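# Assemble two printed parts to match the displayed sample

## Task

Join the two printed parts so they match the already assembled example on the stand (a museum display piece), without knocking anything or moving it out of the work area, and without the robot toppling or being left leaning.

## Robot and tools

Robot: a LinearBot, an omnidirectional wheeled base with a column about 1.7 m high. A carriage rides the column (lift_m) and holds two identical six-joint arms, each with a two-finger gripper. Arm bases sit roughly 0.57 m + lift_m above the floor, and carriage parts extend about 0.15 m below them. A hand can reach 0.78 m from its shoulder but only about 0.38 m below its arm base. A hand is about 0.16 m long and 0.1 m wide (0.14 m open); the wrist camera sticks out 0.11 m from the joint 6 axis on one side; fingertips narrow to about 0.005 m thick and 0.02 m wide. Parked joints 1 to 6 are 0, 0.05, 0.05, 1.45, 0, 0; parked, the robot is about 0.85 m wide and 0.65 m long. Cameras: carriage_camera (fixed, facing forward, tilted about 20 degrees down), left_wrist_camera and right_wrist_camera (looking past the fingertips). Images are 896x504 pixels; per-camera intrinsics and base-frame poses are listed in the calibration lines and may be slightly off.

Frames (metres): the base frame has its origin on the floor below the base centre, x forward, y left, z up. left_hand and right_hand are the midpoints between each hand's pads, in the base frame, with quat_wxyz giving orientation: hand z runs along the fingers, hand y is the opening direction, and (1,0,0,0) means pointing straight up with joints 1, 5, 6 at 0. base_odometry is in the odometry frame (the base frame at scene start), counts wheel rotation only (slip looks like travel), heading in rad, left positive, -3.142 to 3.142.

move: one action. "base" holds exactly one key, a relative offset from where the base last measured itself: translate_m (forward +, -2 to 2 m), strafe_m (left +, -2 to 2 m) or rotate_rad (counter-clockwise +, -6.3 to 6.3 rad). "joints" is a single flat object for both arms plus the lift, each value an absolute target: lift_m 0 to 1 m; for left_ and right_: joint1_rad -2.617 to 3.054 (yaw about vertical, 0 forward, + left), joint2_rad 0 to 3.141 (shoulder: 0 upper arm back and level, 1.57 upright, 3.14 forward), joint3_rad 0 to 3.141 (elbow, 0 folded, 3.14 straight), joint4_rad -1.57 to 1.57 (wrist pitch, + lifts the tips), joint5_rad -1.57 to 1.57 (wrist yaw, + turns the tips RIGHT), joint6_rad -2.094 to 2.094 (roll, + clockwise seen from the forearm), gripper_m 0 to 0.093 (pad gap). "speeds" caps top speed for this action: translate_m and strafe_m 0.02 to 0.5 m/s, rotate_rad 0.05 to 1.57 rad/s, lift_m 0.08 to 0.27 m/s (default 0.25). "min_time_s" 0.1 to 8 sets a minimum duration for arm and gripper motions; too short makes them surge and overshoot. "cameras" picks images; "blocking" false returns in about 0.5 s while motion continues. Unknown keys make a call invalid; out-of-range values get it refused. Actions time out at about 14 s.

Results: a "move" line ("done" or the worst status), base_status and joint_status (moving, done, off_target, stopped, contact_stop, time_out, not_followed, limit_stop_at_motor_heat), joint_positions, motor_effort (percent of max, bracket = peak), joint torques, on_its_own (uncommanded actions; "held at" is a target), and a "pictures" line giving image order. After a refusal or an uncommanded stop, later move/wait/finished_scene calls in the same reply are skipped. "joint command not followed" means a safety check blocked an arm, often for nearing the other arm; free it by sending its current readings with joint 1 turned away, then the other arm in a later action.

wait: seconds 0 to 10; returns early once running moves settle. stop: brakes all your motions (base coasts a bit first); braked joints may keep pressing. zoom_image: camera plus region [x0, y0, x1, y1] in image pixels, at most 504 by 504, from the newest images. finished_scene: ends for good (scene 1); the assembly must remain correct with the robot released.

Practical notes: hand readings may be off, usually too high, more at long reach; loads make the hand sag. Arm paths bow off straight lines, so unfold clear of objects and approach in small steps; min_time_s of 2 or more reduces bowing. Arms have no contact stop and will keep pushing. Gripper readings under firm grip run a few millimetres below the part width; release by commanding well above the reading. Keep the two arms from hitting or pressing each other, including fingers. With joint 2 under 0.8 rad, turning joint 1 outward 0.5 rad or more can hit the column. Stretched or loaded arms heat up; park when MOTOR HOT appears, since at 100 °C the arm goes limp for 30 to 60 s. Avoid tipping: keep the carriage low and arms close when driving, avoid sudden stops and fast swings with loads, never drive away from something held fast, and never reverse under a table edge. After a contact_stop, back off about 0.2 m the way you came. Do not drop parts, release them while moving, or slam into fixed objects.

Each tool is called by a JSON object that holds its "fn" and its "kwargs".

## Session

{"fn": "move", "kwargs": {}}

Scene clock: 0.00 s.
Joint torques (N m): no reading
base_odometry: x=+0.000 y=+0.000 heading=+0.000
base_status: not commanded
joint_positions: lift_m=+0.300 left_joint1_rad=-0.002 left_joint2_rad=+0.057 left_joint3_rad=+0.058 left_joint4_rad=+1.460 left_joint5_rad=+0.030 left_joint6_rad=-0.019 left_gripper_m=+0.09396 right_joint1_rad=-0.009 right_joint2_rad=+0.041 right_joint3_rad=+0.064 right_joint4_rad=+1.463 right_joint5_rad=+0.038 right_joint6_rad=+0.035 right_gripper_m=+0.09396
joint_status: not commanded
motor_effort: lift_m=+28 drive_wheels=-2
left_hand: x=+0.2560 y=+0.2933 z=+1.2886 quat_wxyz=(+0.998, +0.014, +0.055, -0.011) (m; base frame)
right_hand: x=+0.2485 y=-0.3053 z=+1.2904 quat_wxyz=(+0.999, +0.020, +0.042, +0.013) (m; base frame)
pictures: carriage_camera, left_wrist_camera, right_wrist_camera

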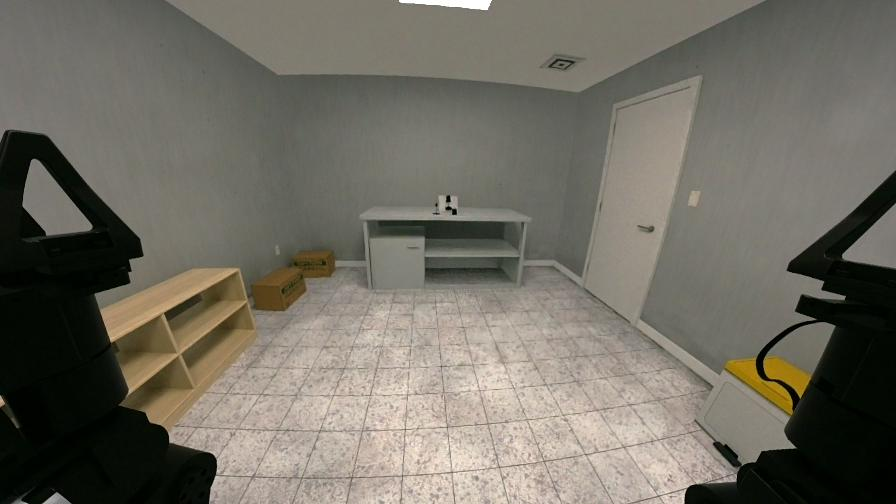

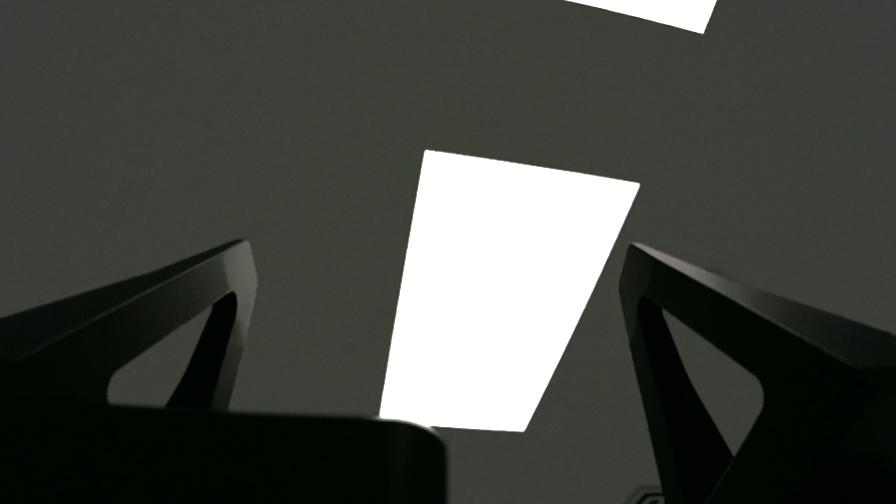

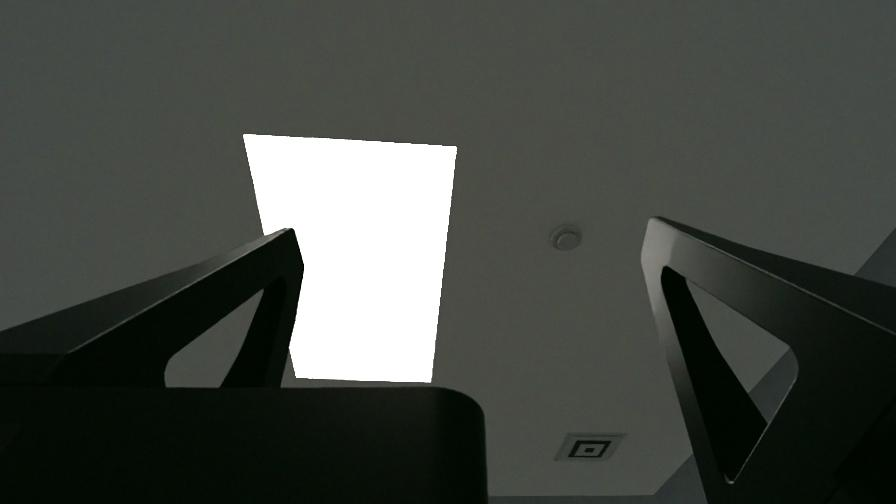

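{"fn": "zoom_image", "kwargs": {"camera": "carriage_camera", "region": [350, 180, 540, 300]}}

{"fn": "zoom_image", "kwargs": {"camera": "carriage_camera", "region": [420, 190, 476, 222]}}

Scaled by 2.653 from the camera's 896x504 image, which has a finer 1280x720 frame.

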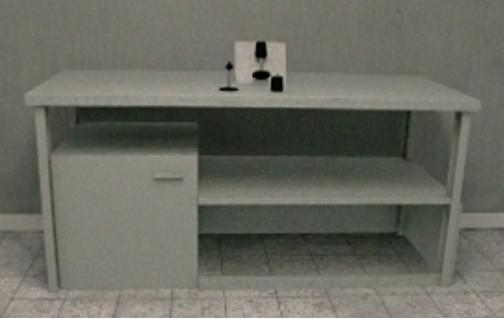

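Scaled by 9.000 from the camera's 896x504 image, which has a finer 1280x720 frame.

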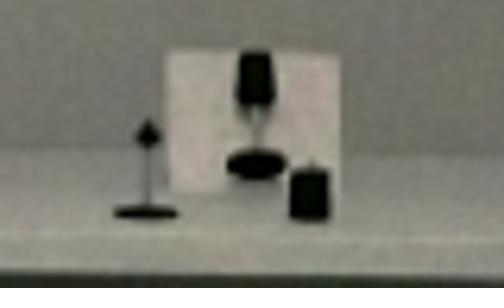

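{"fn": "move", "kwargs": {"base": {"translate_m": 1.7}, "joints": {"lift_m": 0.45}, "cameras": ["carriage_camera"]}}

{"fn": "zoom_image", "kwargs": {"camera": "carriage_camera", "region": [350, 180, 600, 320]}}

Scene clock: 16.23 s.
Joint torques (N m): left_arm=[0.13 4.51 5.61 -0.18 -0.01 0] | right_arm=[-0.08 3.58 6.41 -0.13 0.03 0.01]
move: done
base_odometry: x=+1.700 y=-0.002 heading=-0.001
base_status: done
joint_positions: lift_m=+0.450 left_joint1_rad=-0.002 left_joint2_rad=+0.057 left_joint3_rad=+0.058 left_joint4_rad=+1.460 left_joint5_rad=+0.030 left_joint6_rad=-0.019 left_gripper_m=+0.09396 right_joint1_rad=-0.009 right_joint2_rad=+0.041 right_joint3_rad=+0.064 right_joint4_rad=+1.462 right_joint5_rad=+0.038 right_joint6_rad=+0.035 right_gripper_m=+0.09396
joint_status: all done
motor_effort: lift_m=+30(37) drive_wheels=-6(17)
left_hand: x=+0.2560 y=+0.2933 z=+1.4383 quat_wxyz=(+0.998, +0.014, +0.055, -0.011) (m; base frame)
right_hand: x=+0.2486 y=-0.3053 z=+1.4401 quat_wxyz=(+0.999, +0.020, +0.042, +0.013) (m; base frame)
pictures: carriage_camera
camera_calibration:
carriage_camera: T_world_to_cam=[[0.0455443, -0.998657, 0.0246839, -0.042781], [-0.295408, -0.0370684, -0.954652, 1.39891], [0.954285, 0.0361871, -0.296699, 0.286493], [0, 0, 0, 1]] pos_world=[0.1418, -0.00123564, 1.42153]

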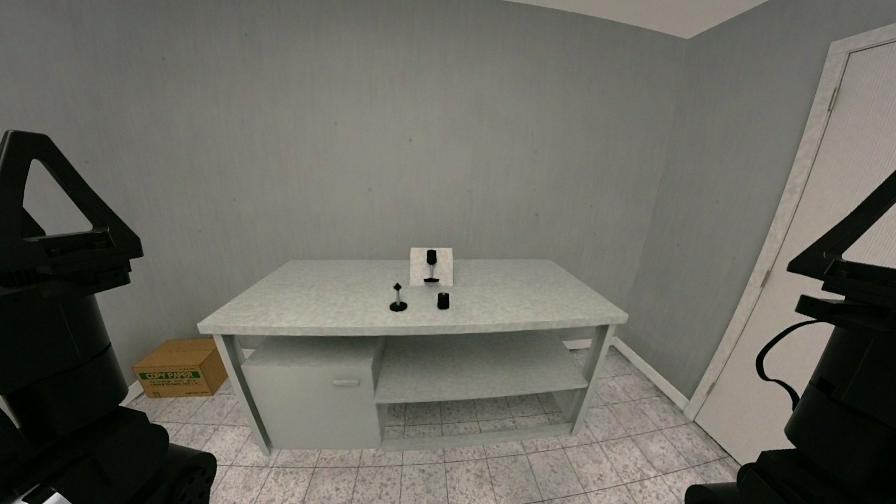

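Scaled by 2.016 from the camera's 896x504 image, which has a finer 1280x720 frame.

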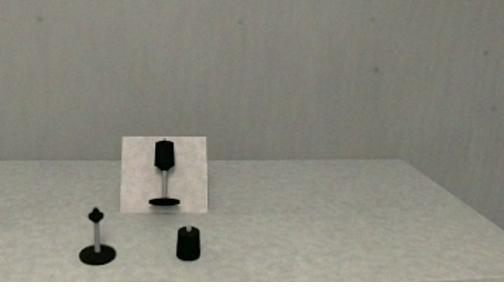

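{"fn": "move", "kwargs": {"base": {"translate_m": 0.42}, "joints": {"lift_m": 0.55}, "speeds": {"translate_m": 0.25}, "cameras": ["carriage_camera"]}}

{"fn": "zoom_image", "kwargs": {"camera": "carriage_camera", "region": [330, 240, 520, 380]}}

Scene clock: 41.00 s.
Joint torques (N m): left_arm=[0.12 4.48 5.56 -0.16 -0.02 -0.01] | right_arm=[-0.09 3.44 6.49 -0.13 0.02 0.01]
move: done
base_odometry: x=+2.120 y=-0.003 heading=-0.002
base_status: done
joint_positions: lift_m=+0.550 left_joint1_rad=-0.002 left_joint2_rad=+0.057 left_joint3_rad=+0.058 left_joint4_rad=+1.461 left_joint5_rad=+0.030 left_joint6_rad=-0.019 left_gripper_m=+0.09396 right_joint1_rad=-0.009 right_joint2_rad=+0.041 right_joint3_rad=+0.064 right_joint4_rad=+1.463 right_joint5_rad=+0.038 right_joint6_rad=+0.035 right_gripper_m=+0.09396
joint_status: all done
motor_effort: lift_m=+28(36) drive_wheels=-6(16)
left_hand: x=+0.2559 y=+0.2933 z=+1.5383 quat_wxyz=(+0.998, +0.014, +0.055, -0.011) (m; base frame)
right_hand: x=+0.2485 y=-0.3053 z=+1.5401 quat_wxyz=(+0.999, +0.020, +0.042, +0.013) (m; base frame)
pictures: carriage_camera
camera_calibration:
carriage_camera: T_world_to_cam=[[0.0455443, -0.998657, 0.0246839, -0.0452494], [-0.295408, -0.0370684, -0.954652, 1.49437], [0.954285, 0.0361871, -0.296699, 0.316163], [0, 0, 0, 1]] pos_world=[0.1418, -0.00123564, 1.52153]

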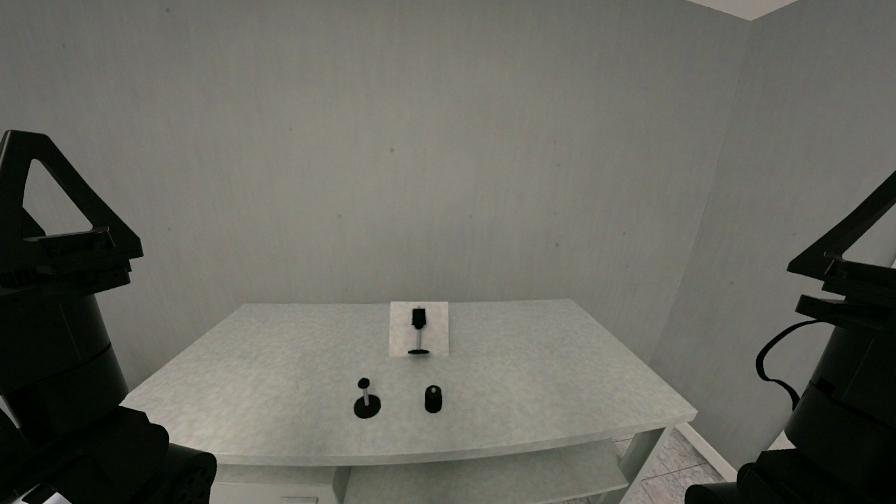

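Scaled by 2.653 from the camera's 896x504 image, which has a finer 1280x720 frame.

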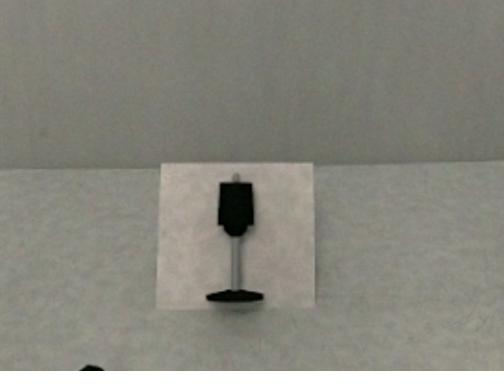

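{"fn": "zoom_image", "kwargs": {"camera": "carriage_camera", "region": [340, 360, 460, 430]}}

{"fn": "zoom_image", "kwargs": {"camera": "carriage_camera", "region": [385, 300, 455, 365]}}

Scaled by 4.200 from the camera's 896x504 image, which has a finer 1280x720 frame.

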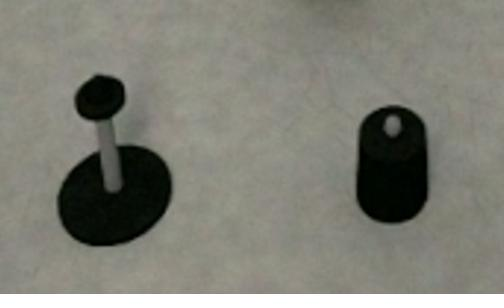

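Scaled by 7.200 from the camera's 896x504 image, which has a finer 1280x720 frame.

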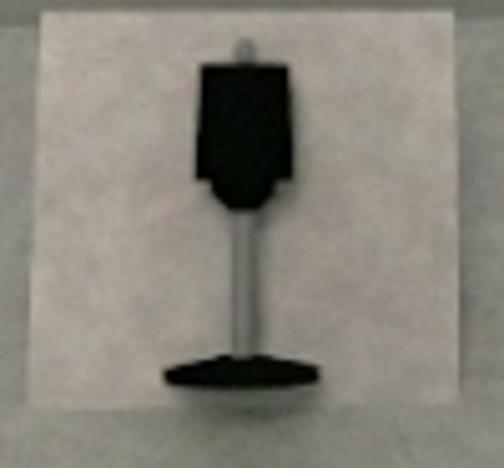

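{"fn": "move", "kwargs": {"joints": {"left_joint1_rad": -0.4, "left_joint2_rad": 1.633, "left_joint3_rad": 0.492, "left_joint4_rad": 0.341, "left_joint5_rad": 0, "left_joint6_rad": 0}, "min_time_s": 3, "cameras": ["all"]}}

Scene clock: 80.10 s.
Joint torques (N m): left_arm=[-0.39 -4.88 6.95 1.72 -0.08 0.1] | right_arm=[-0.08 3.43 6.43 -0.13 0.02 0.01]
move: done
base_odometry: x=+2.120 y=-0.003 heading=-0.002
base_status: not commanded
joint_positions: lift_m=+0.550 left_joint1_rad=-0.394 left_joint2_rad=+1.617 left_joint3_rad=+0.468 left_joint4_rad=+0.355 left_joint5_rad=+0.010 left_joint6_rad=-0.009 left_gripper_m=+0.09396 right_joint1_rad=-0.009 right_joint2_rad=+0.041 right_joint3_rad=+0.064 right_joint4_rad=+1.463 right_joint5_rad=+0.038 right_joint6_rad=+0.035 right_gripper_m=+0.09396
joint_status: all done
motor_effort: lift_m=+29(32) drive_wheels=-6(8)
left_hand: x=+0.5603 y=+0.1582 z=+1.1046 quat_wxyz=(+0.370, +0.179, +0.908, -0.080) (m; base frame)
right_hand: x=+0.2485 y=-0.3053 z=+1.5401 quat_wxyz=(+0.999, +0.020, +0.042, +0.013) (m; base frame)
pictures: carriage_camera, left_wrist_camera, right_wrist_camera
camera_calibration:
carriage_camera: T_world_to_cam=[[0.0455443, -0.998657, 0.0246839, -0.0452494], [-0.295408, -0.0370684, -0.954652, 1.49437], [0.954285, 0.0361871, -0.296699, 0.316163], [0, 0, 0, 1]] pos_world=[0.1418, -0.00123564, 1.52153]
left_wrist_camera: T_world_to_cam=[[-0.373672, -0.927031, 0.0313422, 0.317675], [-0.915113, 0.36293, -0.175641, 0.657312], [0.15145, -0.0943137, -0.983955, 1.14335], [0, 0, 0, 1]] pos_world=[0.547061, 0.16377, 1.2305]
right_wrist_camera: T_world_to_cam=[[0.0737521, -0.997104, -0.0185777, -0.287118], [0.74407, 0.0674205, -0.664691, 0.856861], [0.664018, 0.0351992, 0.746888, -1.1763], [0, 0, 0, 1]] pos_world=[0.164692, -0.302651, 1.44277]

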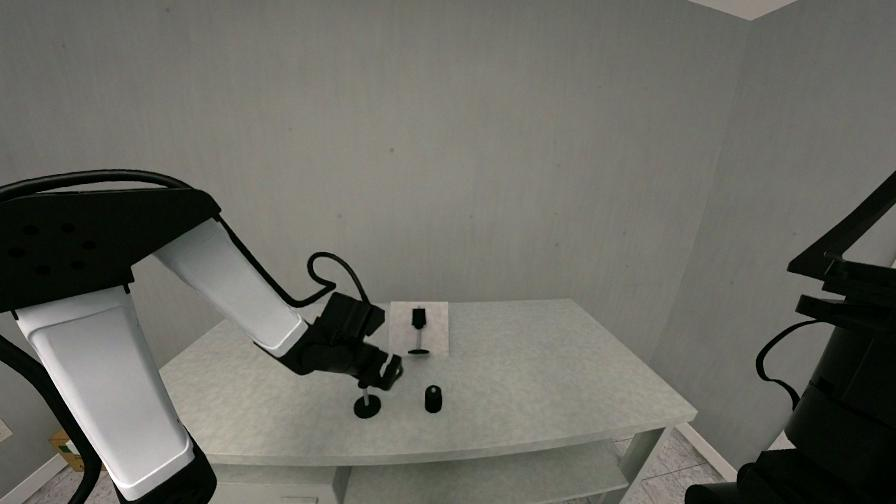

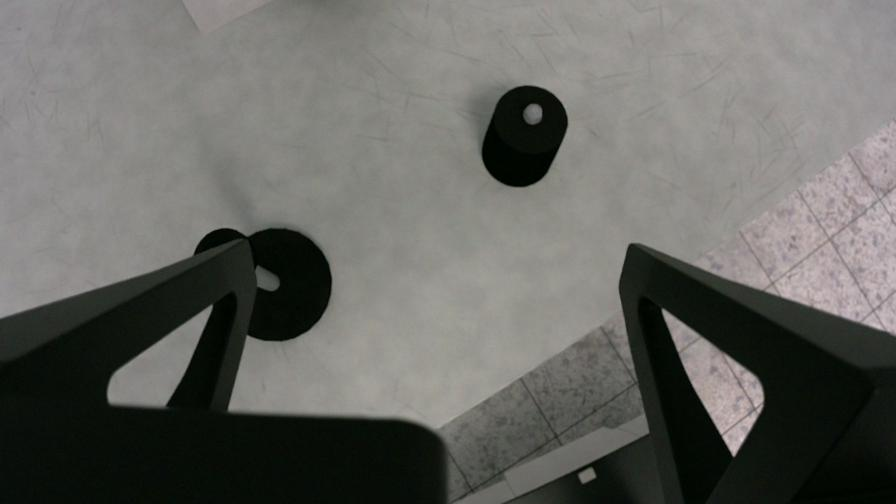

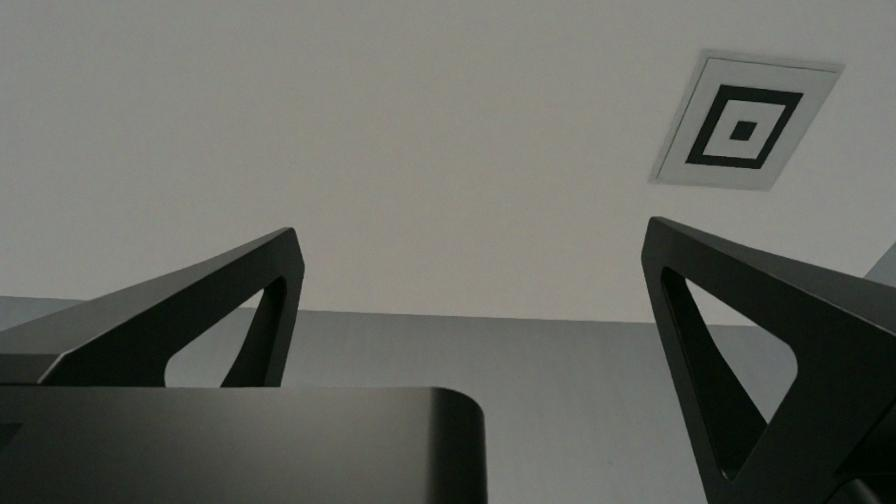

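{"fn": "zoom_image", "kwargs": {"camera": "left_wrist_camera", "region": [460, 60, 600, 200]}}

{"fn": "zoom_image", "kwargs": {"camera": "carriage_camera", "region": [340, 370, 450, 425]}}

Scaled by 3.600 from the camera's 896x504 image, which has a finer 1280x720 frame.

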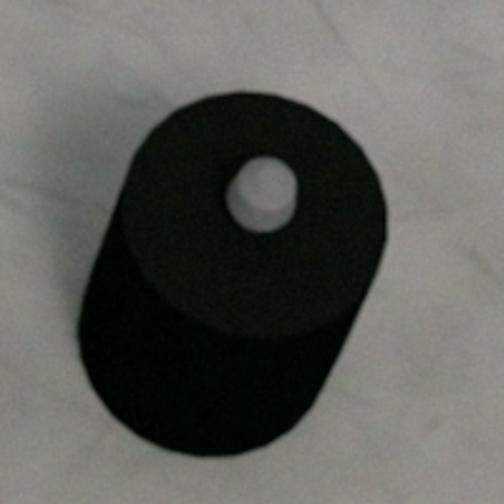

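Scaled by 4.582 from the camera's 896x504 image, which has a finer 1280x720 frame.

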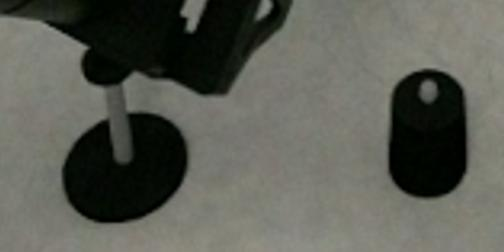

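{"fn": "move", "kwargs": {"joints": {"left_joint1_rad": -0.533, "left_joint2_rad": 2.394, "left_joint3_rad": 0.72, "left_joint4_rad": 0.874}, "min_time_s": 3, "cameras": ["carriage_camera","left_wrist_camera"]}}

Scene clock: 104.40 s.
Joint torques (N m): left_arm=[-0.4 -8.21 3.59 2.06 -0.08 0.09] | right_arm=[-0.09 3.45 6.42 -0.13 0.03 0.01]
move: done
base_odometry: x=+2.120 y=-0.003 heading=-0.002
base_status: not commanded
joint_positions: lift_m=+0.550 left_joint1_rad=-0.527 left_joint2_rad=+2.372 left_joint3_rad=+0.706 left_joint4_rad=+0.853 left_joint5_rad=+0.009 left_joint6_rad=-0.009 left_gripper_m=+0.09396 right_joint1_rad=-0.009 right_joint2_rad=+0.041 right_joint3_rad=+0.064 right_joint4_rad=+1.463 right_joint5_rad=+0.038 right_joint6_rad=+0.035 right_gripper_m=+0.09396
joint_status: all done
motor_effort: lift_m=+30(33) drive_wheels=+3(8)
left_hand: x=+0.5867 y=+0.0876 z=+0.9707 quat_wxyz=(+0.356, +0.240, +0.898, -0.102) (m; base frame)
right_hand: x=+0.2485 y=-0.3053 z=+1.5401 quat_wxyz=(+0.999, +0.020, +0.042, +0.013) (m; base frame)
pictures: carriage_camera, left_wrist_camera
camera_calibration:
carriage_camera: T_world_to_cam=[[0.0455443, -0.998657, 0.0246839, -0.0452494], [-0.295408, -0.0370684, -0.954652, 1.49437], [0.954285, 0.0361871, -0.296699, 0.316163], [0, 0, 0, 1]] pos_world=[0.1418, -0.00123564, 1.52153]
left_wrist_camera: T_world_to_cam=[[-0.492231, -0.869939, 0.0302308, 0.331834], [-0.86194, 0.482268, -0.156448, 0.623178], [0.121521, -0.103066, -0.987223, 1.02238], [0, 0, 0, 1]] pos_world=[0.576241, 0.0935087, 1.09678]

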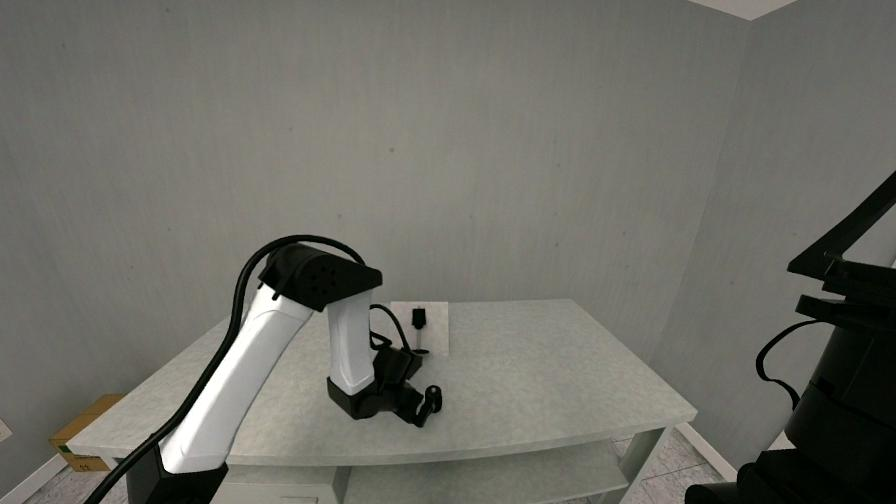

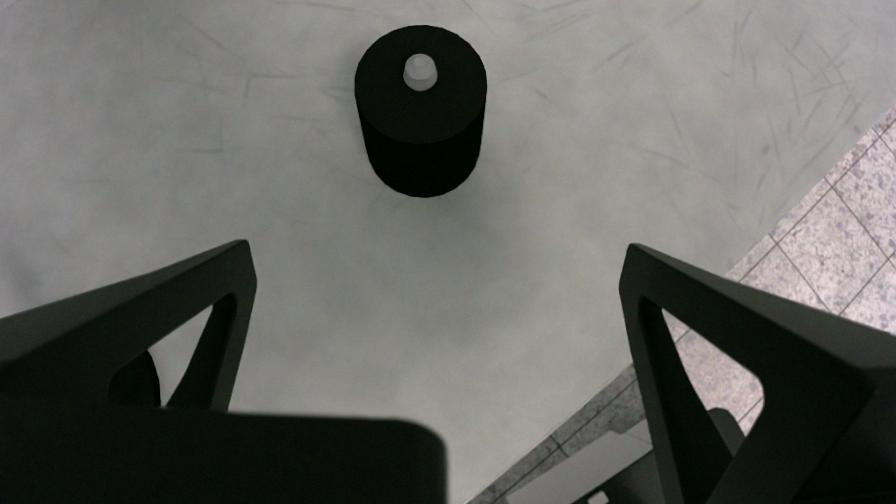

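{"fn": "move", "kwargs": {"joints": {"left_joint1_rad": -0.517, "left_joint2_rad": 2.665, "left_joint3_rad": 1.08, "left_joint4_rad": 0.8}, "min_time_s": 3, "cameras": ["carriage_camera","left_wrist_camera"]}}

Scene clock: 114.07 s.
Joint torques (N m): left_arm=[0.75 -10.11 4.33 1.73 -0.08 0.09] | right_arm=[-0.09 3.43 6.42 -0.13 0.02 0.01]
move: done
base_odometry: x=+2.120 y=-0.003 heading=-0.002
base_status: not commanded
joint_positions: lift_m=+0.550 left_joint1_rad=-0.523 left_joint2_rad=+2.639 left_joint3_rad=+1.063 left_joint4_rad=+0.813 left_joint5_rad=+0.009 left_joint6_rad=-0.008 left_gripper_m=+0.09396 right_joint1_rad=-0.009 right_joint2_rad=+0.041 right_joint3_rad=+0.064 right_joint4_rad=+1.463 right_joint5_rad=+0.038 right_joint6_rad=+0.035 right_gripper_m=+0.09396
joint_status: all done
motor_effort: lift_m=+30(32) drive_wheels=+3(5)
left_hand: x=+0.6509 y=+0.0526 z=+0.9272 quat_wxyz=(+0.378, +0.236, +0.889, -0.107) (m; base frame)
right_hand: x=+0.2485 y=-0.3053 z=+1.5401 quat_wxyz=(+0.999, +0.020, +0.042, +0.013) (m; base frame)
pictures: carriage_camera, left_wrist_camera
camera_calibration:
carriage_camera: T_world_to_cam=[[0.0455443, -0.998657, 0.0246839, -0.0452494], [-0.295408, -0.0370684, -0.954652, 1.49437], [0.954285, 0.0361871, -0.296699, 0.316163], [0, 0, 0, 1]] pos_world=[0.1418, -0.00123564, 1.52153]
left_wrist_camera: T_world_to_cam=[[-0.490086, -0.871137, 0.0305964, 0.332647], [-0.855863, 0.474246, -0.206371, 0.731344], [0.165267, -0.127326, -0.977995, 0.932299], [0, 0, 0, 1]] pos_world=[0.634878, 0.0616501, 1.05253]

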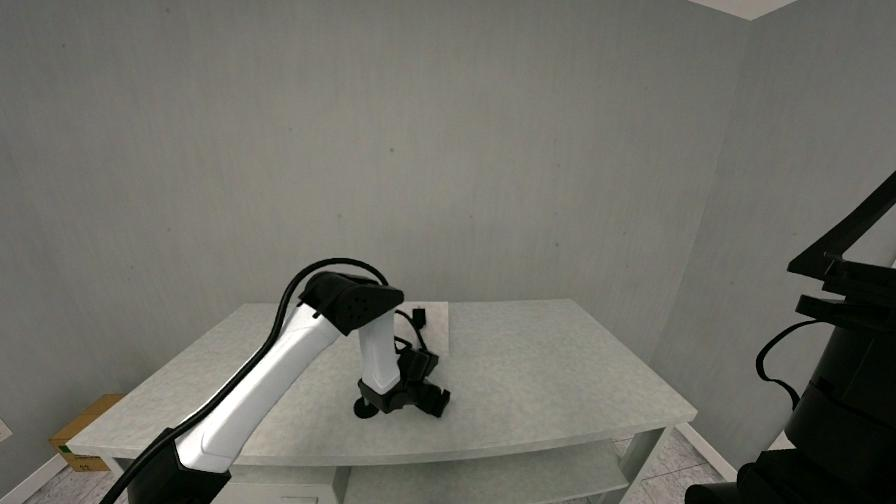

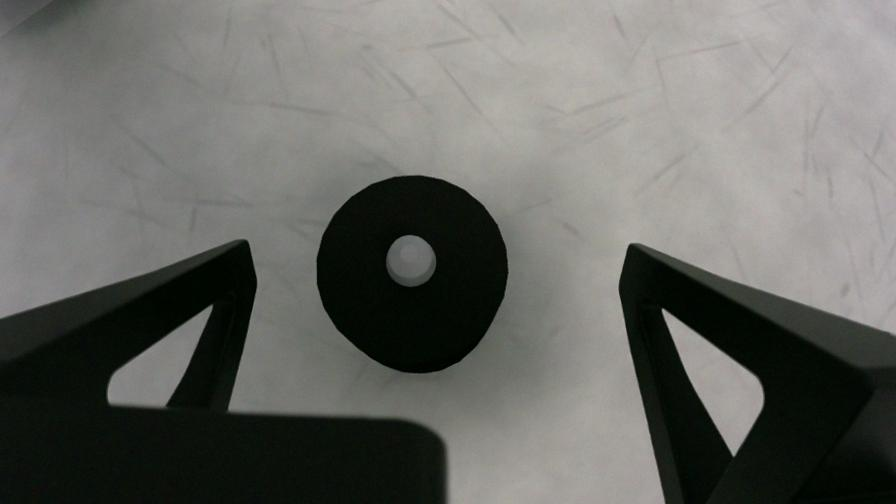

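{"fn": "move", "kwargs": {"joints": {"left_joint1_rad": -0.497, "left_joint2_rad": 2.775, "left_joint3_rad": 1.13, "left_joint4_rad": 0.845}, "min_time_s": 2, "cameras": ["carriage_camera","left_wrist_camera"]}}

{"fn": "zoom_image", "kwargs": {"camera": "carriage_camera", "region": [340, 370, 470, 430]}}

Scene clock: 123.60 s.
Joint torques (N m): left_arm=[0.69 -10.24 3.86 2 -0.09 0.1] | right_arm=[-0.09 3.44 6.42 -0.13 0.02 0.01]
move: done
base_odometry: x=+2.120 y=-0.003 heading=-0.002
base_status: not commanded
joint_positions: lift_m=+0.550 left_joint1_rad=-0.503 left_joint2_rad=+2.749 left_joint3_rad=+1.115 left_joint4_rad=+0.825 left_joint5_rad=+0.009 left_joint6_rad=-0.008 left_gripper_m=+0.09396 right_joint1_rad=-0.009 right_joint2_rad=+0.041 right_joint3_rad=+0.064 right_joint4_rad=+1.463 right_joint5_rad=+0.038 right_joint6_rad=+0.035 right_gripper_m=+0.09396
joint_status: all done
motor_effort: lift_m=+30(32) drive_wheels=+3(7)
left_hand: x=+0.6470 y=+0.0662 z=+0.8899 quat_wxyz=(+0.359, +0.229, +0.900, -0.098) (m; base frame)
right_hand: x=+0.2485 y=-0.3053 z=+1.5401 quat_wxyz=(+0.999, +0.020, +0.042, +0.013) (m; base frame)
pictures: carriage_camera, left_wrist_camera
camera_calibration:
carriage_camera: T_world_to_cam=[[0.0455443, -0.998657, 0.0246839, -0.0452494], [-0.295408, -0.0370684, -0.954652, 1.49437], [0.954285, 0.0361871, -0.296699, 0.316163], [0, 0, 0, 1]] pos_world=[0.1418, -0.00123564, 1.52153]
left_wrist_camera: T_world_to_cam=[[-0.470871, -0.881689, 0.0300841, 0.332536], [-0.872951, 0.460737, -0.160241, 0.684827], [0.127421, -0.101715, -0.986619, 0.928574], [0, 0, 0, 1]] pos_world=[0.636082, 0.0721178, 1.01588]

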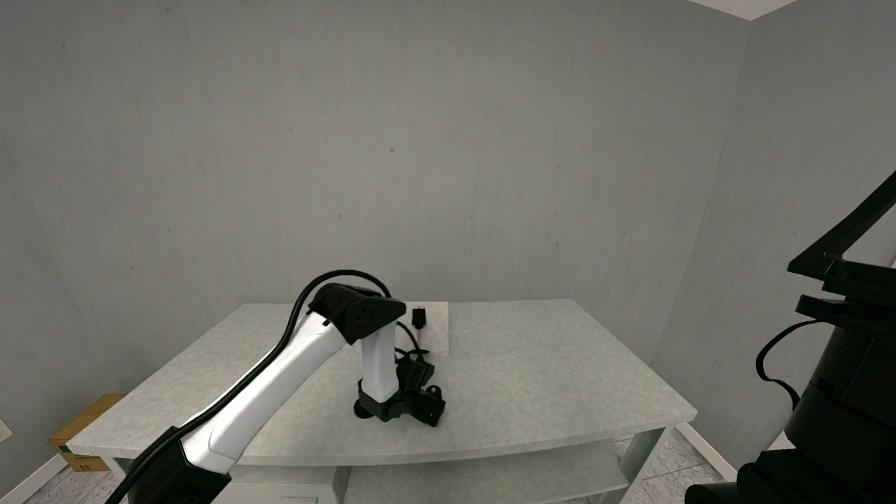

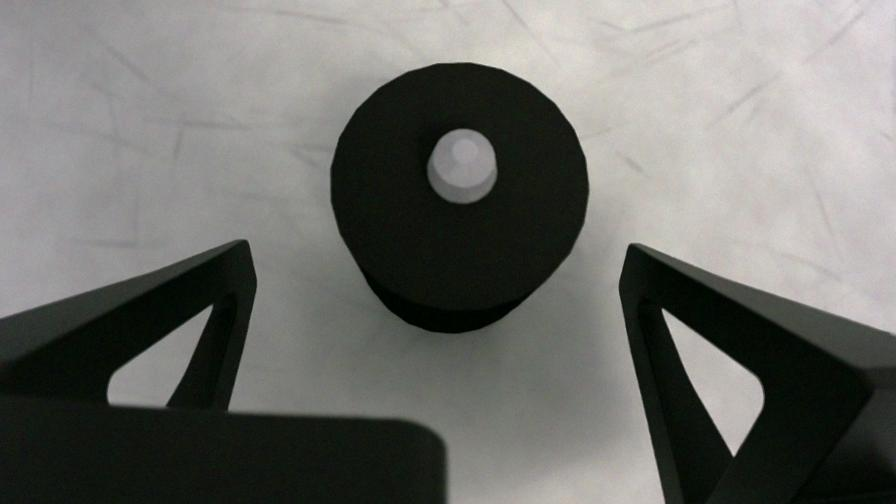

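Scaled by 3.877 from the camera's 896x504 image, which has a finer 1280x720 frame.

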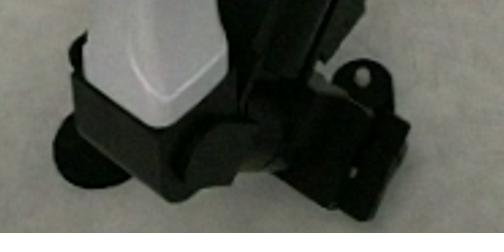

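{"fn": "move", "kwargs": {"joints": {"left_joint1_rad": -0.511, "left_joint2_rad": 2.72, "left_joint3_rad": 1.117, "left_joint4_rad": 0.81}, "min_time_s": 1.5, "cameras": ["left_wrist_camera"]}}

Scene clock: 132.17 s.
Joint torques (N m): left_arm=[-0.32 -15.23 2.78 1.67 -0.08 0.09] | right_arm=[-0.09 3.45 6.43 -0.13 0.03 0.01]
move: done
base_odometry: x=+2.120 y=-0.003 heading=-0.002
base_status: not commanded
joint_positions: lift_m=+0.550 left_joint1_rad=-0.506 left_joint2_rad=+2.749 left_joint3_rad=+1.115 left_joint4_rad=+0.823 left_joint5_rad=+0.009 left_joint6_rad=-0.008 left_gripper_m=+0.09396 right_joint1_rad=-0.009 right_joint2_rad=+0.041 right_joint3_rad=+0.064 right_joint4_rad=+1.463 right_joint5_rad=+0.038 right_joint6_rad=+0.035 right_gripper_m=+0.09396
joint_status: all done
motor_effort: lift_m=+29(32) drive_wheels=+3(5)
left_hand: x=+0.6461 y=+0.0649 z=+0.8897 quat_wxyz=(+0.358, +0.230, +0.900, -0.098) (m; base frame)
right_hand: x=+0.2485 y=-0.3053 z=+1.5401 quat_wxyz=(+0.999, +0.020, +0.042, +0.013) (m; base frame)
pictures: left_wrist_camera
camera_calibration:
left_wrist_camera: T_world_to_cam=[[-0.473873, -0.880079, 0.0300822, 0.332675], [-0.871527, 0.463831, -0.159062, 0.68233], [0.126034, -0.101593, -0.98681, 0.929414], [0, 0, 0, 1]] pos_world=[0.635177, 0.070716, 1.01568]

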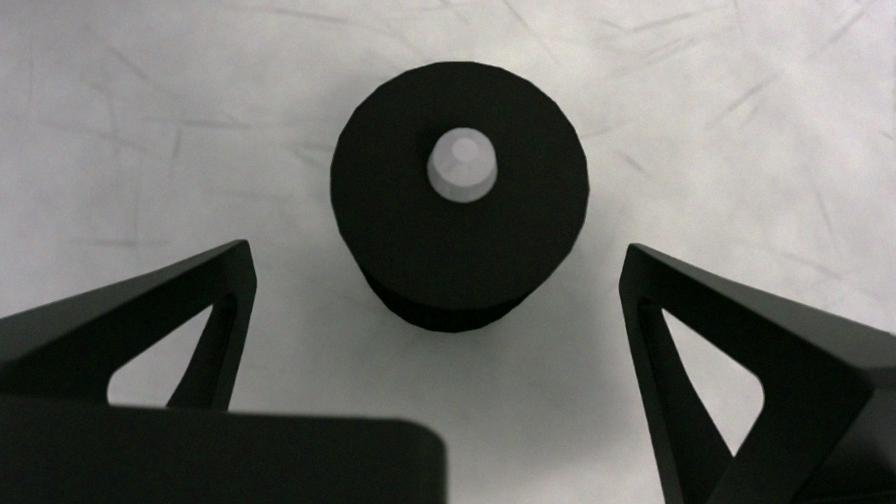

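{"fn": "move", "kwargs": {"base": {"strafe_m": -0.008}, "joints": {"lift_m": 0.566}}}

{"fn": "move", "kwargs": {"base": {"translate_m": 0.006}, "cameras": ["left_wrist_camera"]}}

Scene clock: 140.23 s.
Joint torques (N m): left_arm=[0.16 -15.15 2.82 1.75 -0.07 0.09] | right_arm=[-0.12 3.44 6.43 -0.13 0.03 0.01]
move: done
base_odometry: x=+2.120 y=-0.011 heading=-0.001
base_status: done
joint_positions: lift_m=+0.566 left_joint1_rad=-0.511 left_joint2_rad=+2.748 left_joint3_rad=+1.115 left_joint4_rad=+0.815 left_joint5_rad=+0.008 left_joint6_rad=-0.008 left_gripper_m=+0.09396 right_joint1_rad=-0.008 right_joint2_rad=+0.041 right_joint3_rad=+0.064 right_joint4_rad=+1.462 right_joint5_rad=+0.038 right_joint6_rad=+0.035 right_gripper_m=+0.09396
joint_status: all done
motor_effort: lift_m=+30(35) drive_wheels=-5(9)
left_hand: x=+0.6439 y=+0.0636 z=+0.9047 quat_wxyz=(+0.354, +0.233, +0.900, -0.098) (m; base frame)
right_hand: x=+0.2486 y=-0.3053 z=+1.5561 quat_wxyz=(+0.999, +0.020, +0.042, +0.013) (m; base frame)
pictures: none

Scene clock: 141.17 s.
Joint torques (N m): left_arm=[0.12 -15.12 2.93 1.75 -0.07 0.09] | right_arm=[-0.1 3.32 6.49 -0.1 -0.03 0.01]
move: done
base_odometry: x=+2.126 y=-0.011 heading=-0.001
base_status: done
joint_positions: lift_m=+0.566 left_joint1_rad=-0.511 left_joint2_rad=+2.748 left_joint3_rad=+1.115 left_joint4_rad=+0.815 left_joint5_rad=+0.007 left_joint6_rad=-0.008 left_gripper_m=+0.09396 right_joint1_rad=-0.008 right_joint2_rad=+0.041 right_joint3_rad=+0.064 right_joint4_rad=+1.461 right_joint5_rad=+0.038 right_joint6_rad=+0.035 right_gripper_m=+0.09396
joint_status: not commanded
motor_effort: lift_m=+28(31) drive_wheels=-1(10)
left_hand: x=+0.6440 y=+0.0636 z=+0.9047 quat_wxyz=(+0.354, +0.233, +0.900, -0.098) (m; base frame)
right_hand: x=+0.2490 y=-0.3053 z=+1.5561 quat_wxyz=(+0.999, +0.020, +0.043, +0.013) (m; base frame)
pictures: left_wrist_camera
camera_calibration:
left_wrist_camera: T_world_to_cam=[[-0.477355, -0.878245, 0.0286006, 0.333619], [-0.870514, 0.468216, -0.151588, 0.675805], [0.119741, -0.0972587, -0.98803, 0.949331], [0, 0, 0, 1]] pos_world=[0.633879, 0.0689071, 1.03087]

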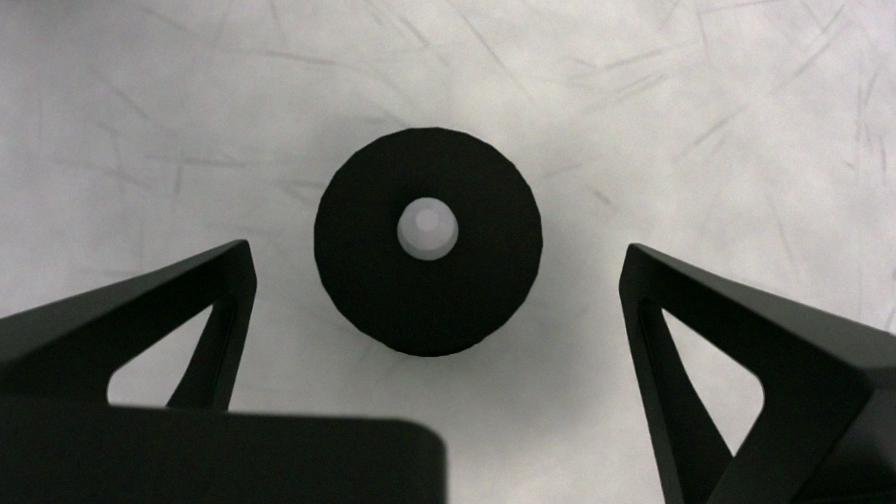

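{"fn": "move", "kwargs": {"joints": {"left_gripper_m": 0.056}, "min_time_s": 1.5, "cameras": ["left_wrist_camera","carriage_camera"]}}

{"fn": "zoom_image", "kwargs": {"camera": "carriage_camera", "region": [340, 370, 470, 430]}}

Scene clock: 148.37 s.
Joint torques (N m): left_arm=[0.12 -15.1 2.8 1.75 -0.07 0.09] | right_arm=[-0.09 3.44 6.42 -0.11 0.02 0.01]
move: done
base_odometry: x=+2.126 y=-0.011 heading=-0.001
base_status: not commanded
joint_positions: lift_m=+0.566 left_joint1_rad=-0.511 left_joint2_rad=+2.748 left_joint3_rad=+1.115 left_joint4_rad=+0.815 left_joint5_rad=+0.007 left_joint6_rad=-0.008 left_gripper_m=+0.05613 right_joint1_rad=-0.008 right_joint2_rad=+0.041 right_joint3_rad=+0.064 right_joint4_rad=+1.461 right_joint5_rad=+0.038 right_joint6_rad=+0.035 right_gripper_m=+0.09396
joint_status: all done
motor_effort: lift_m=+29(31) drive_wheels=+0(2)
left_hand: x=+0.6440 y=+0.0636 z=+0.9047 quat_wxyz=(+0.354, +0.233, +0.900, -0.098) (m; base frame)
right_hand: x=+0.2490 y=-0.3053 z=+1.5561 quat_wxyz=(+0.999, +0.020, +0.043, +0.013) (m; base frame)
pictures: carriage_camera, left_wrist_camera
camera_calibration:
carriage_camera: T_world_to_cam=[[0.0455443, -0.998657, 0.0246839, -0.0456443], [-0.295408, -0.0370684, -0.954652, 1.50965], [0.954285, 0.0361871, -0.296699, 0.320911], [0, 0, 0, 1]] pos_world=[0.1418, -0.00123564, 1.53753]
left_wrist_camera: T_world_to_cam=[[-0.477355, -0.878245, 0.0286006, 0.333619], [-0.870514, 0.468216, -0.151588, 0.675805], [0.119741, -0.0972587, -0.98803, 0.949331], [0, 0, 0, 1]] pos_world=[0.633879, 0.0689071, 1.03087]

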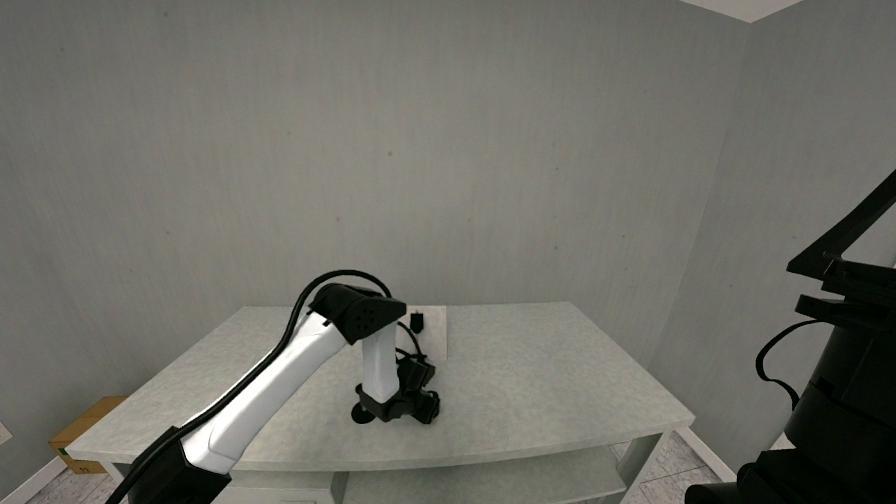

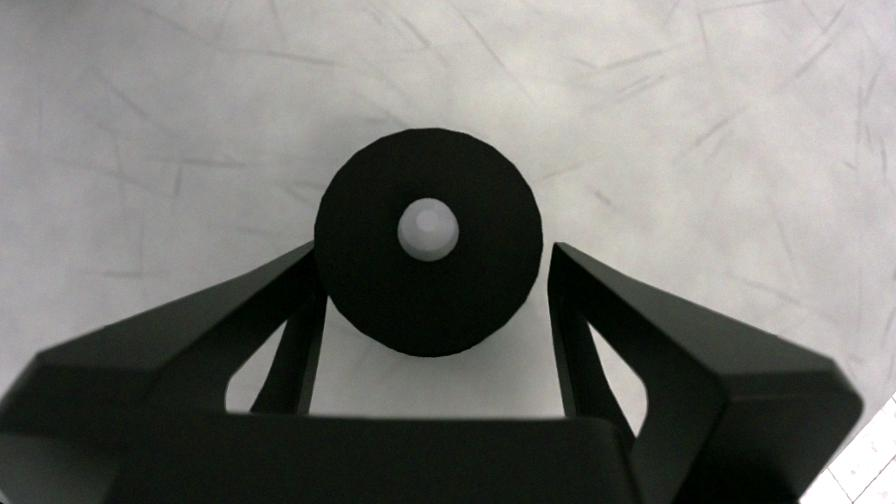

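Scaled by 3.877 from the camera's 896x504 image, which has a finer 1280x720 frame.

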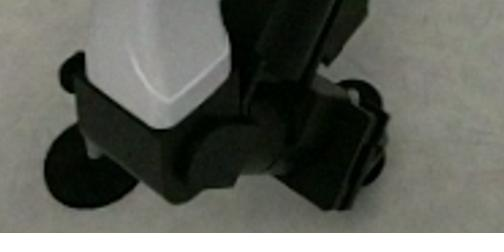

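{"fn": "move", "kwargs": {"joints": {"left_gripper_m": 0.045}, "min_time_s": 2, "cameras": ["left_wrist_camera"]}}

Scene clock: 154.40 s.
Joint torques (N m): left_arm=[0.12 -15.15 2.8 1.75 -0.05 0.08] | right_arm=[-0.09 3.44 6.42 -0.11 0.02 0]
move: done
base_odometry: x=+2.126 y=-0.011 heading=-0.001
base_status: not commanded
joint_positions: lift_m=+0.566 left_joint1_rad=-0.511 left_joint2_rad=+2.748 left_joint3_rad=+1.115 left_joint4_rad=+0.815 left_joint5_rad=+0.006 left_joint6_rad=-0.008 left_gripper_m=+0.04695 right_joint1_rad=-0.008 right_joint2_rad=+0.041 right_joint3_rad=+0.064 right_joint4_rad=+1.461 right_joint5_rad=+0.038 right_joint6_rad=+0.035 right_gripper_m=+0.09396
joint_status: all done
motor_effort: lift_m=+31(32) drive_wheels=-1(2)
left_hand: x=+0.6441 y=+0.0638 z=+0.9047 quat_wxyz=(+0.355, +0.233, +0.900, -0.097) (m; base frame)
right_hand: x=+0.2490 y=-0.3053 z=+1.5561 quat_wxyz=(+0.999, +0.020, +0.043, +0.013) (m; base frame)
pictures: left_wrist_camera
camera_calibration:
left_wrist_camera: T_world_to_cam=[[-0.476895, -0.87853, 0.0275083, 0.334472], [-0.870683, 0.467888, -0.151632, 0.67598], [0.120342, -0.0962635, -0.988054, 0.948904], [0, 0, 0, 1]] pos_world=[0.633879, 0.0689057, 1.03087]

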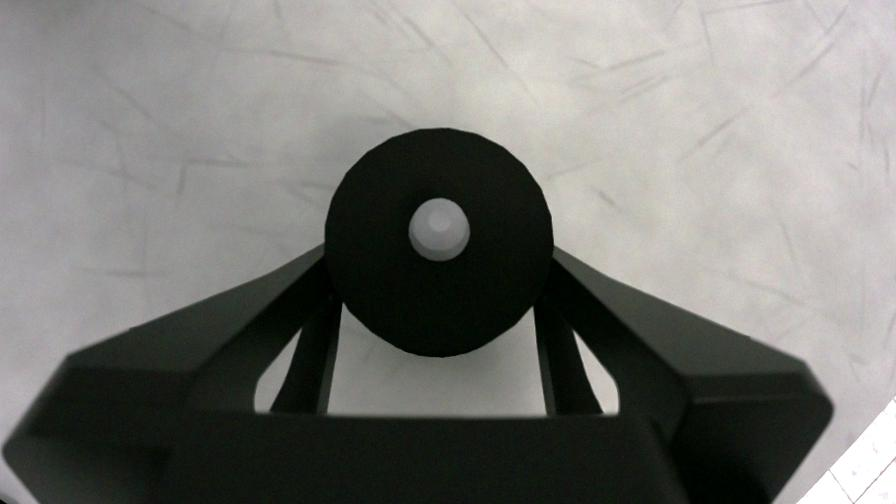

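{"fn": "move", "kwargs": {"joints": {"left_gripper_m": 0.041}, "min_time_s": 1}}

{"fn": "move", "kwargs": {"joints": {"lift_m": 0.72}, "speeds": {"lift_m": 0.1}, "cameras": ["all"]}}

{"fn": "zoom_image", "kwargs": {"camera": "carriage_camera", "region": [330, 370, 480, 470]}}

Scene clock: 160.77 s.
Joint torques (N m): left_arm=[0.12 -15.15 2.82 1.75 -0.04 0.08] | right_arm=[-0.09 3.44 6.42 -0.11 0.02 0.01]
move: off_target
base_odometry: x=+2.126 y=-0.011 heading=-0.001
base_status: not commanded
joint_positions: lift_m=+0.566 left_joint1_rad=-0.511 left_joint2_rad=+2.748 left_joint3_rad=+1.115 left_joint4_rad=+0.815 left_joint5_rad=+0.006 left_joint6_rad=-0.008 left_gripper_m=+0.04695 right_joint1_rad=-0.008 right_joint2_rad=+0.041 right_joint3_rad=+0.064 right_joint4_rad=+1.461 right_joint5_rad=+0.038 right_joint6_rad=+0.035 right_gripper_m=+0.09396
joint_status: left_gripper_m off_target (ended at +0.04695, target +0.04100)
motor_effort: lift_m=+28(32) drive_wheels=+0(2)
left_hand: x=+0.6441 y=+0.0638 z=+0.9047 quat_wxyz=(+0.355, +0.233, +0.900, -0.097) (m; base frame)
right_hand: x=+0.2490 y=-0.3053 z=+1.5561 quat_wxyz=(+0.999, +0.020, +0.043, +0.013) (m; base frame)
pictures: none

Scene clock: 162.70 s.
Joint torques (N m): left_arm=[0.1 -15.16 2.81 1.86 -0.06 0.08] | right_arm=[-0.09 3.45 6.43 -0.12 0.02 0.01]
move: done
base_odometry: x=+2.126 y=-0.011 heading=-0.001
base_status: not commanded
joint_positions: lift_m=+0.720 left_joint1_rad=-0.511 left_joint2_rad=+2.748 left_joint3_rad=+1.115 left_joint4_rad=+0.802 left_joint5_rad=+0.006 left_joint6_rad=-0.007 left_gripper_m=+0.04695 right_joint1_rad=-0.008 right_joint2_rad=+0.041 right_joint3_rad=+0.064 right_joint4_rad=+1.461 right_joint5_rad=+0.038 right_joint6_rad=+0.035 right_gripper_m=+0.09396
joint_status: all done
motor_effort: lift_m=+29(36) drive_wheels=-1(4)
left_hand: x=+0.6420 y=+0.0650 z=+1.0565 quat_wxyz=(+0.349, +0.233, +0.903, -0.095) (m; base frame)
right_hand: x=+0.2490 y=-0.3053 z=+1.7100 quat_wxyz=(+0.999, +0.020, +0.043, +0.013) (m; base frame)
pictures: carriage_camera, left_wrist_camera, right_wrist_camera
camera_calibration:
carriage_camera: T_world_to_cam=[[0.0455443, -0.998657, 0.0246839, -0.0494457], [-0.295408, -0.0370684, -0.954652, 1.65666], [0.954285, 0.0361871, -0.296699, 0.366602], [0, 0, 0, 1]] pos_world=[0.1418, -0.00123564, 1.69153]
left_wrist_camera: T_world_to_cam=[[-0.476906, -0.878539, 0.0270307, 0.330931], [-0.872141, 0.469163, -0.138768, 0.68394], [0.109231, -0.0897537, -0.989956, 1.10792], [0, 0, 0, 1]] pos_world=[0.633296, 0.0692953, 1.18275]
right_wrist_camera: T_world_to_cam=[[0.0741426, -0.997072, -0.0186908, -0.283951], [0.742808, 0.0677214, -0.666071, 0.97224], [0.665387, 0.0355006, 0.745654, -1.30167], [0, 0, 0, 1]] pos_world=[0.164983, -0.302751, 1.61287]

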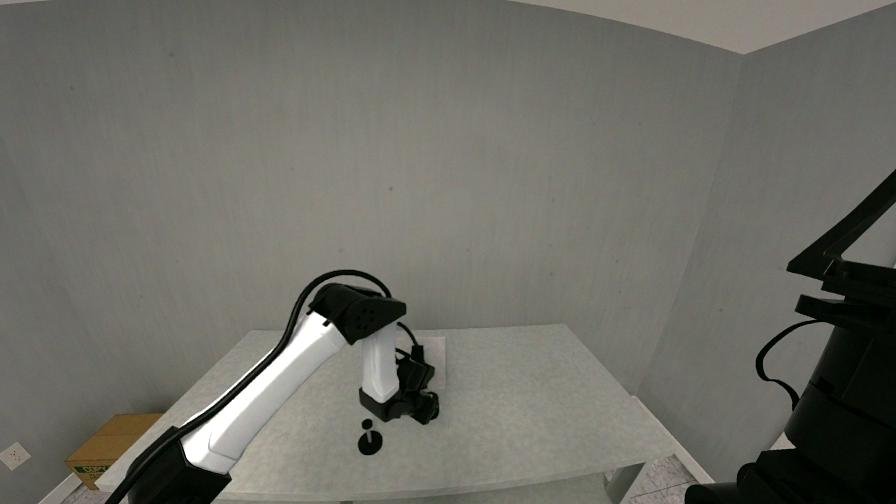

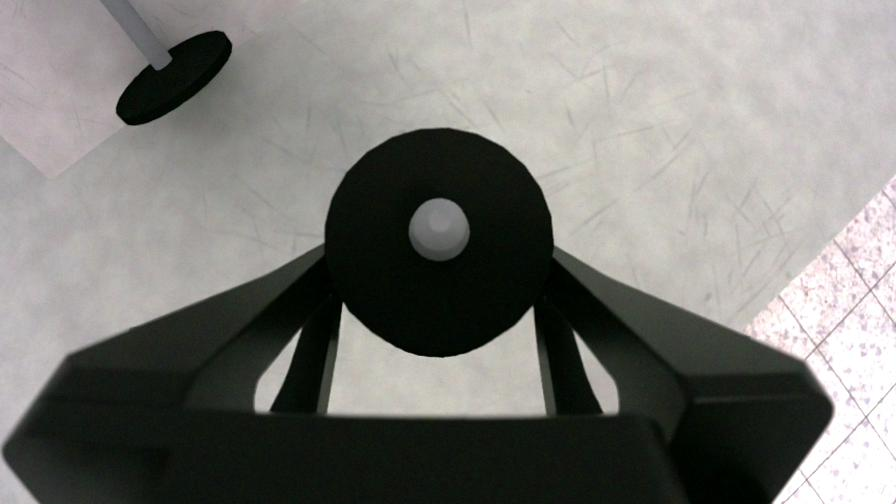

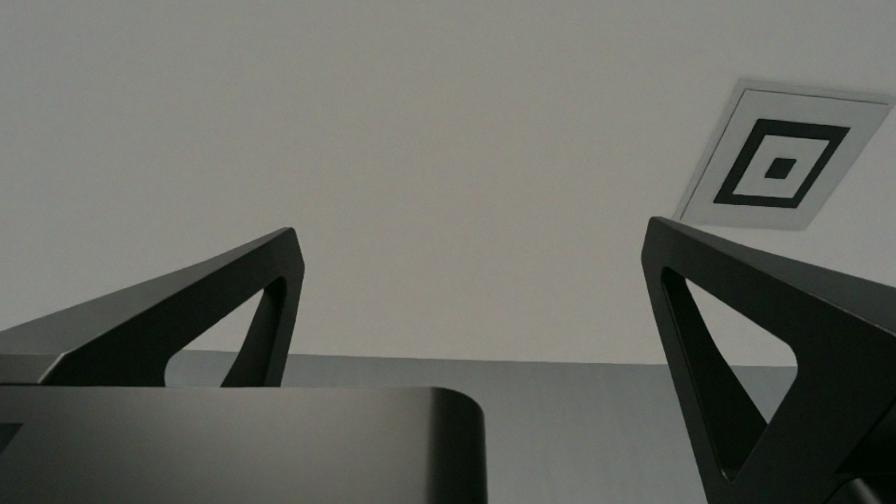

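Scaled by 3.360 from the camera's 896x504 image, which has a finer 1280x720 frame.

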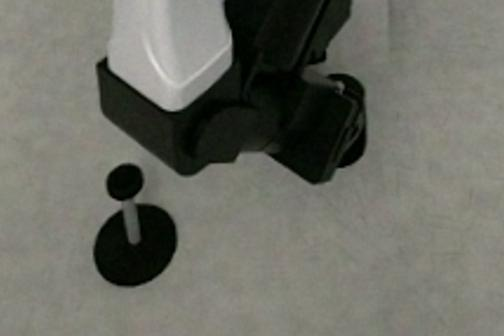

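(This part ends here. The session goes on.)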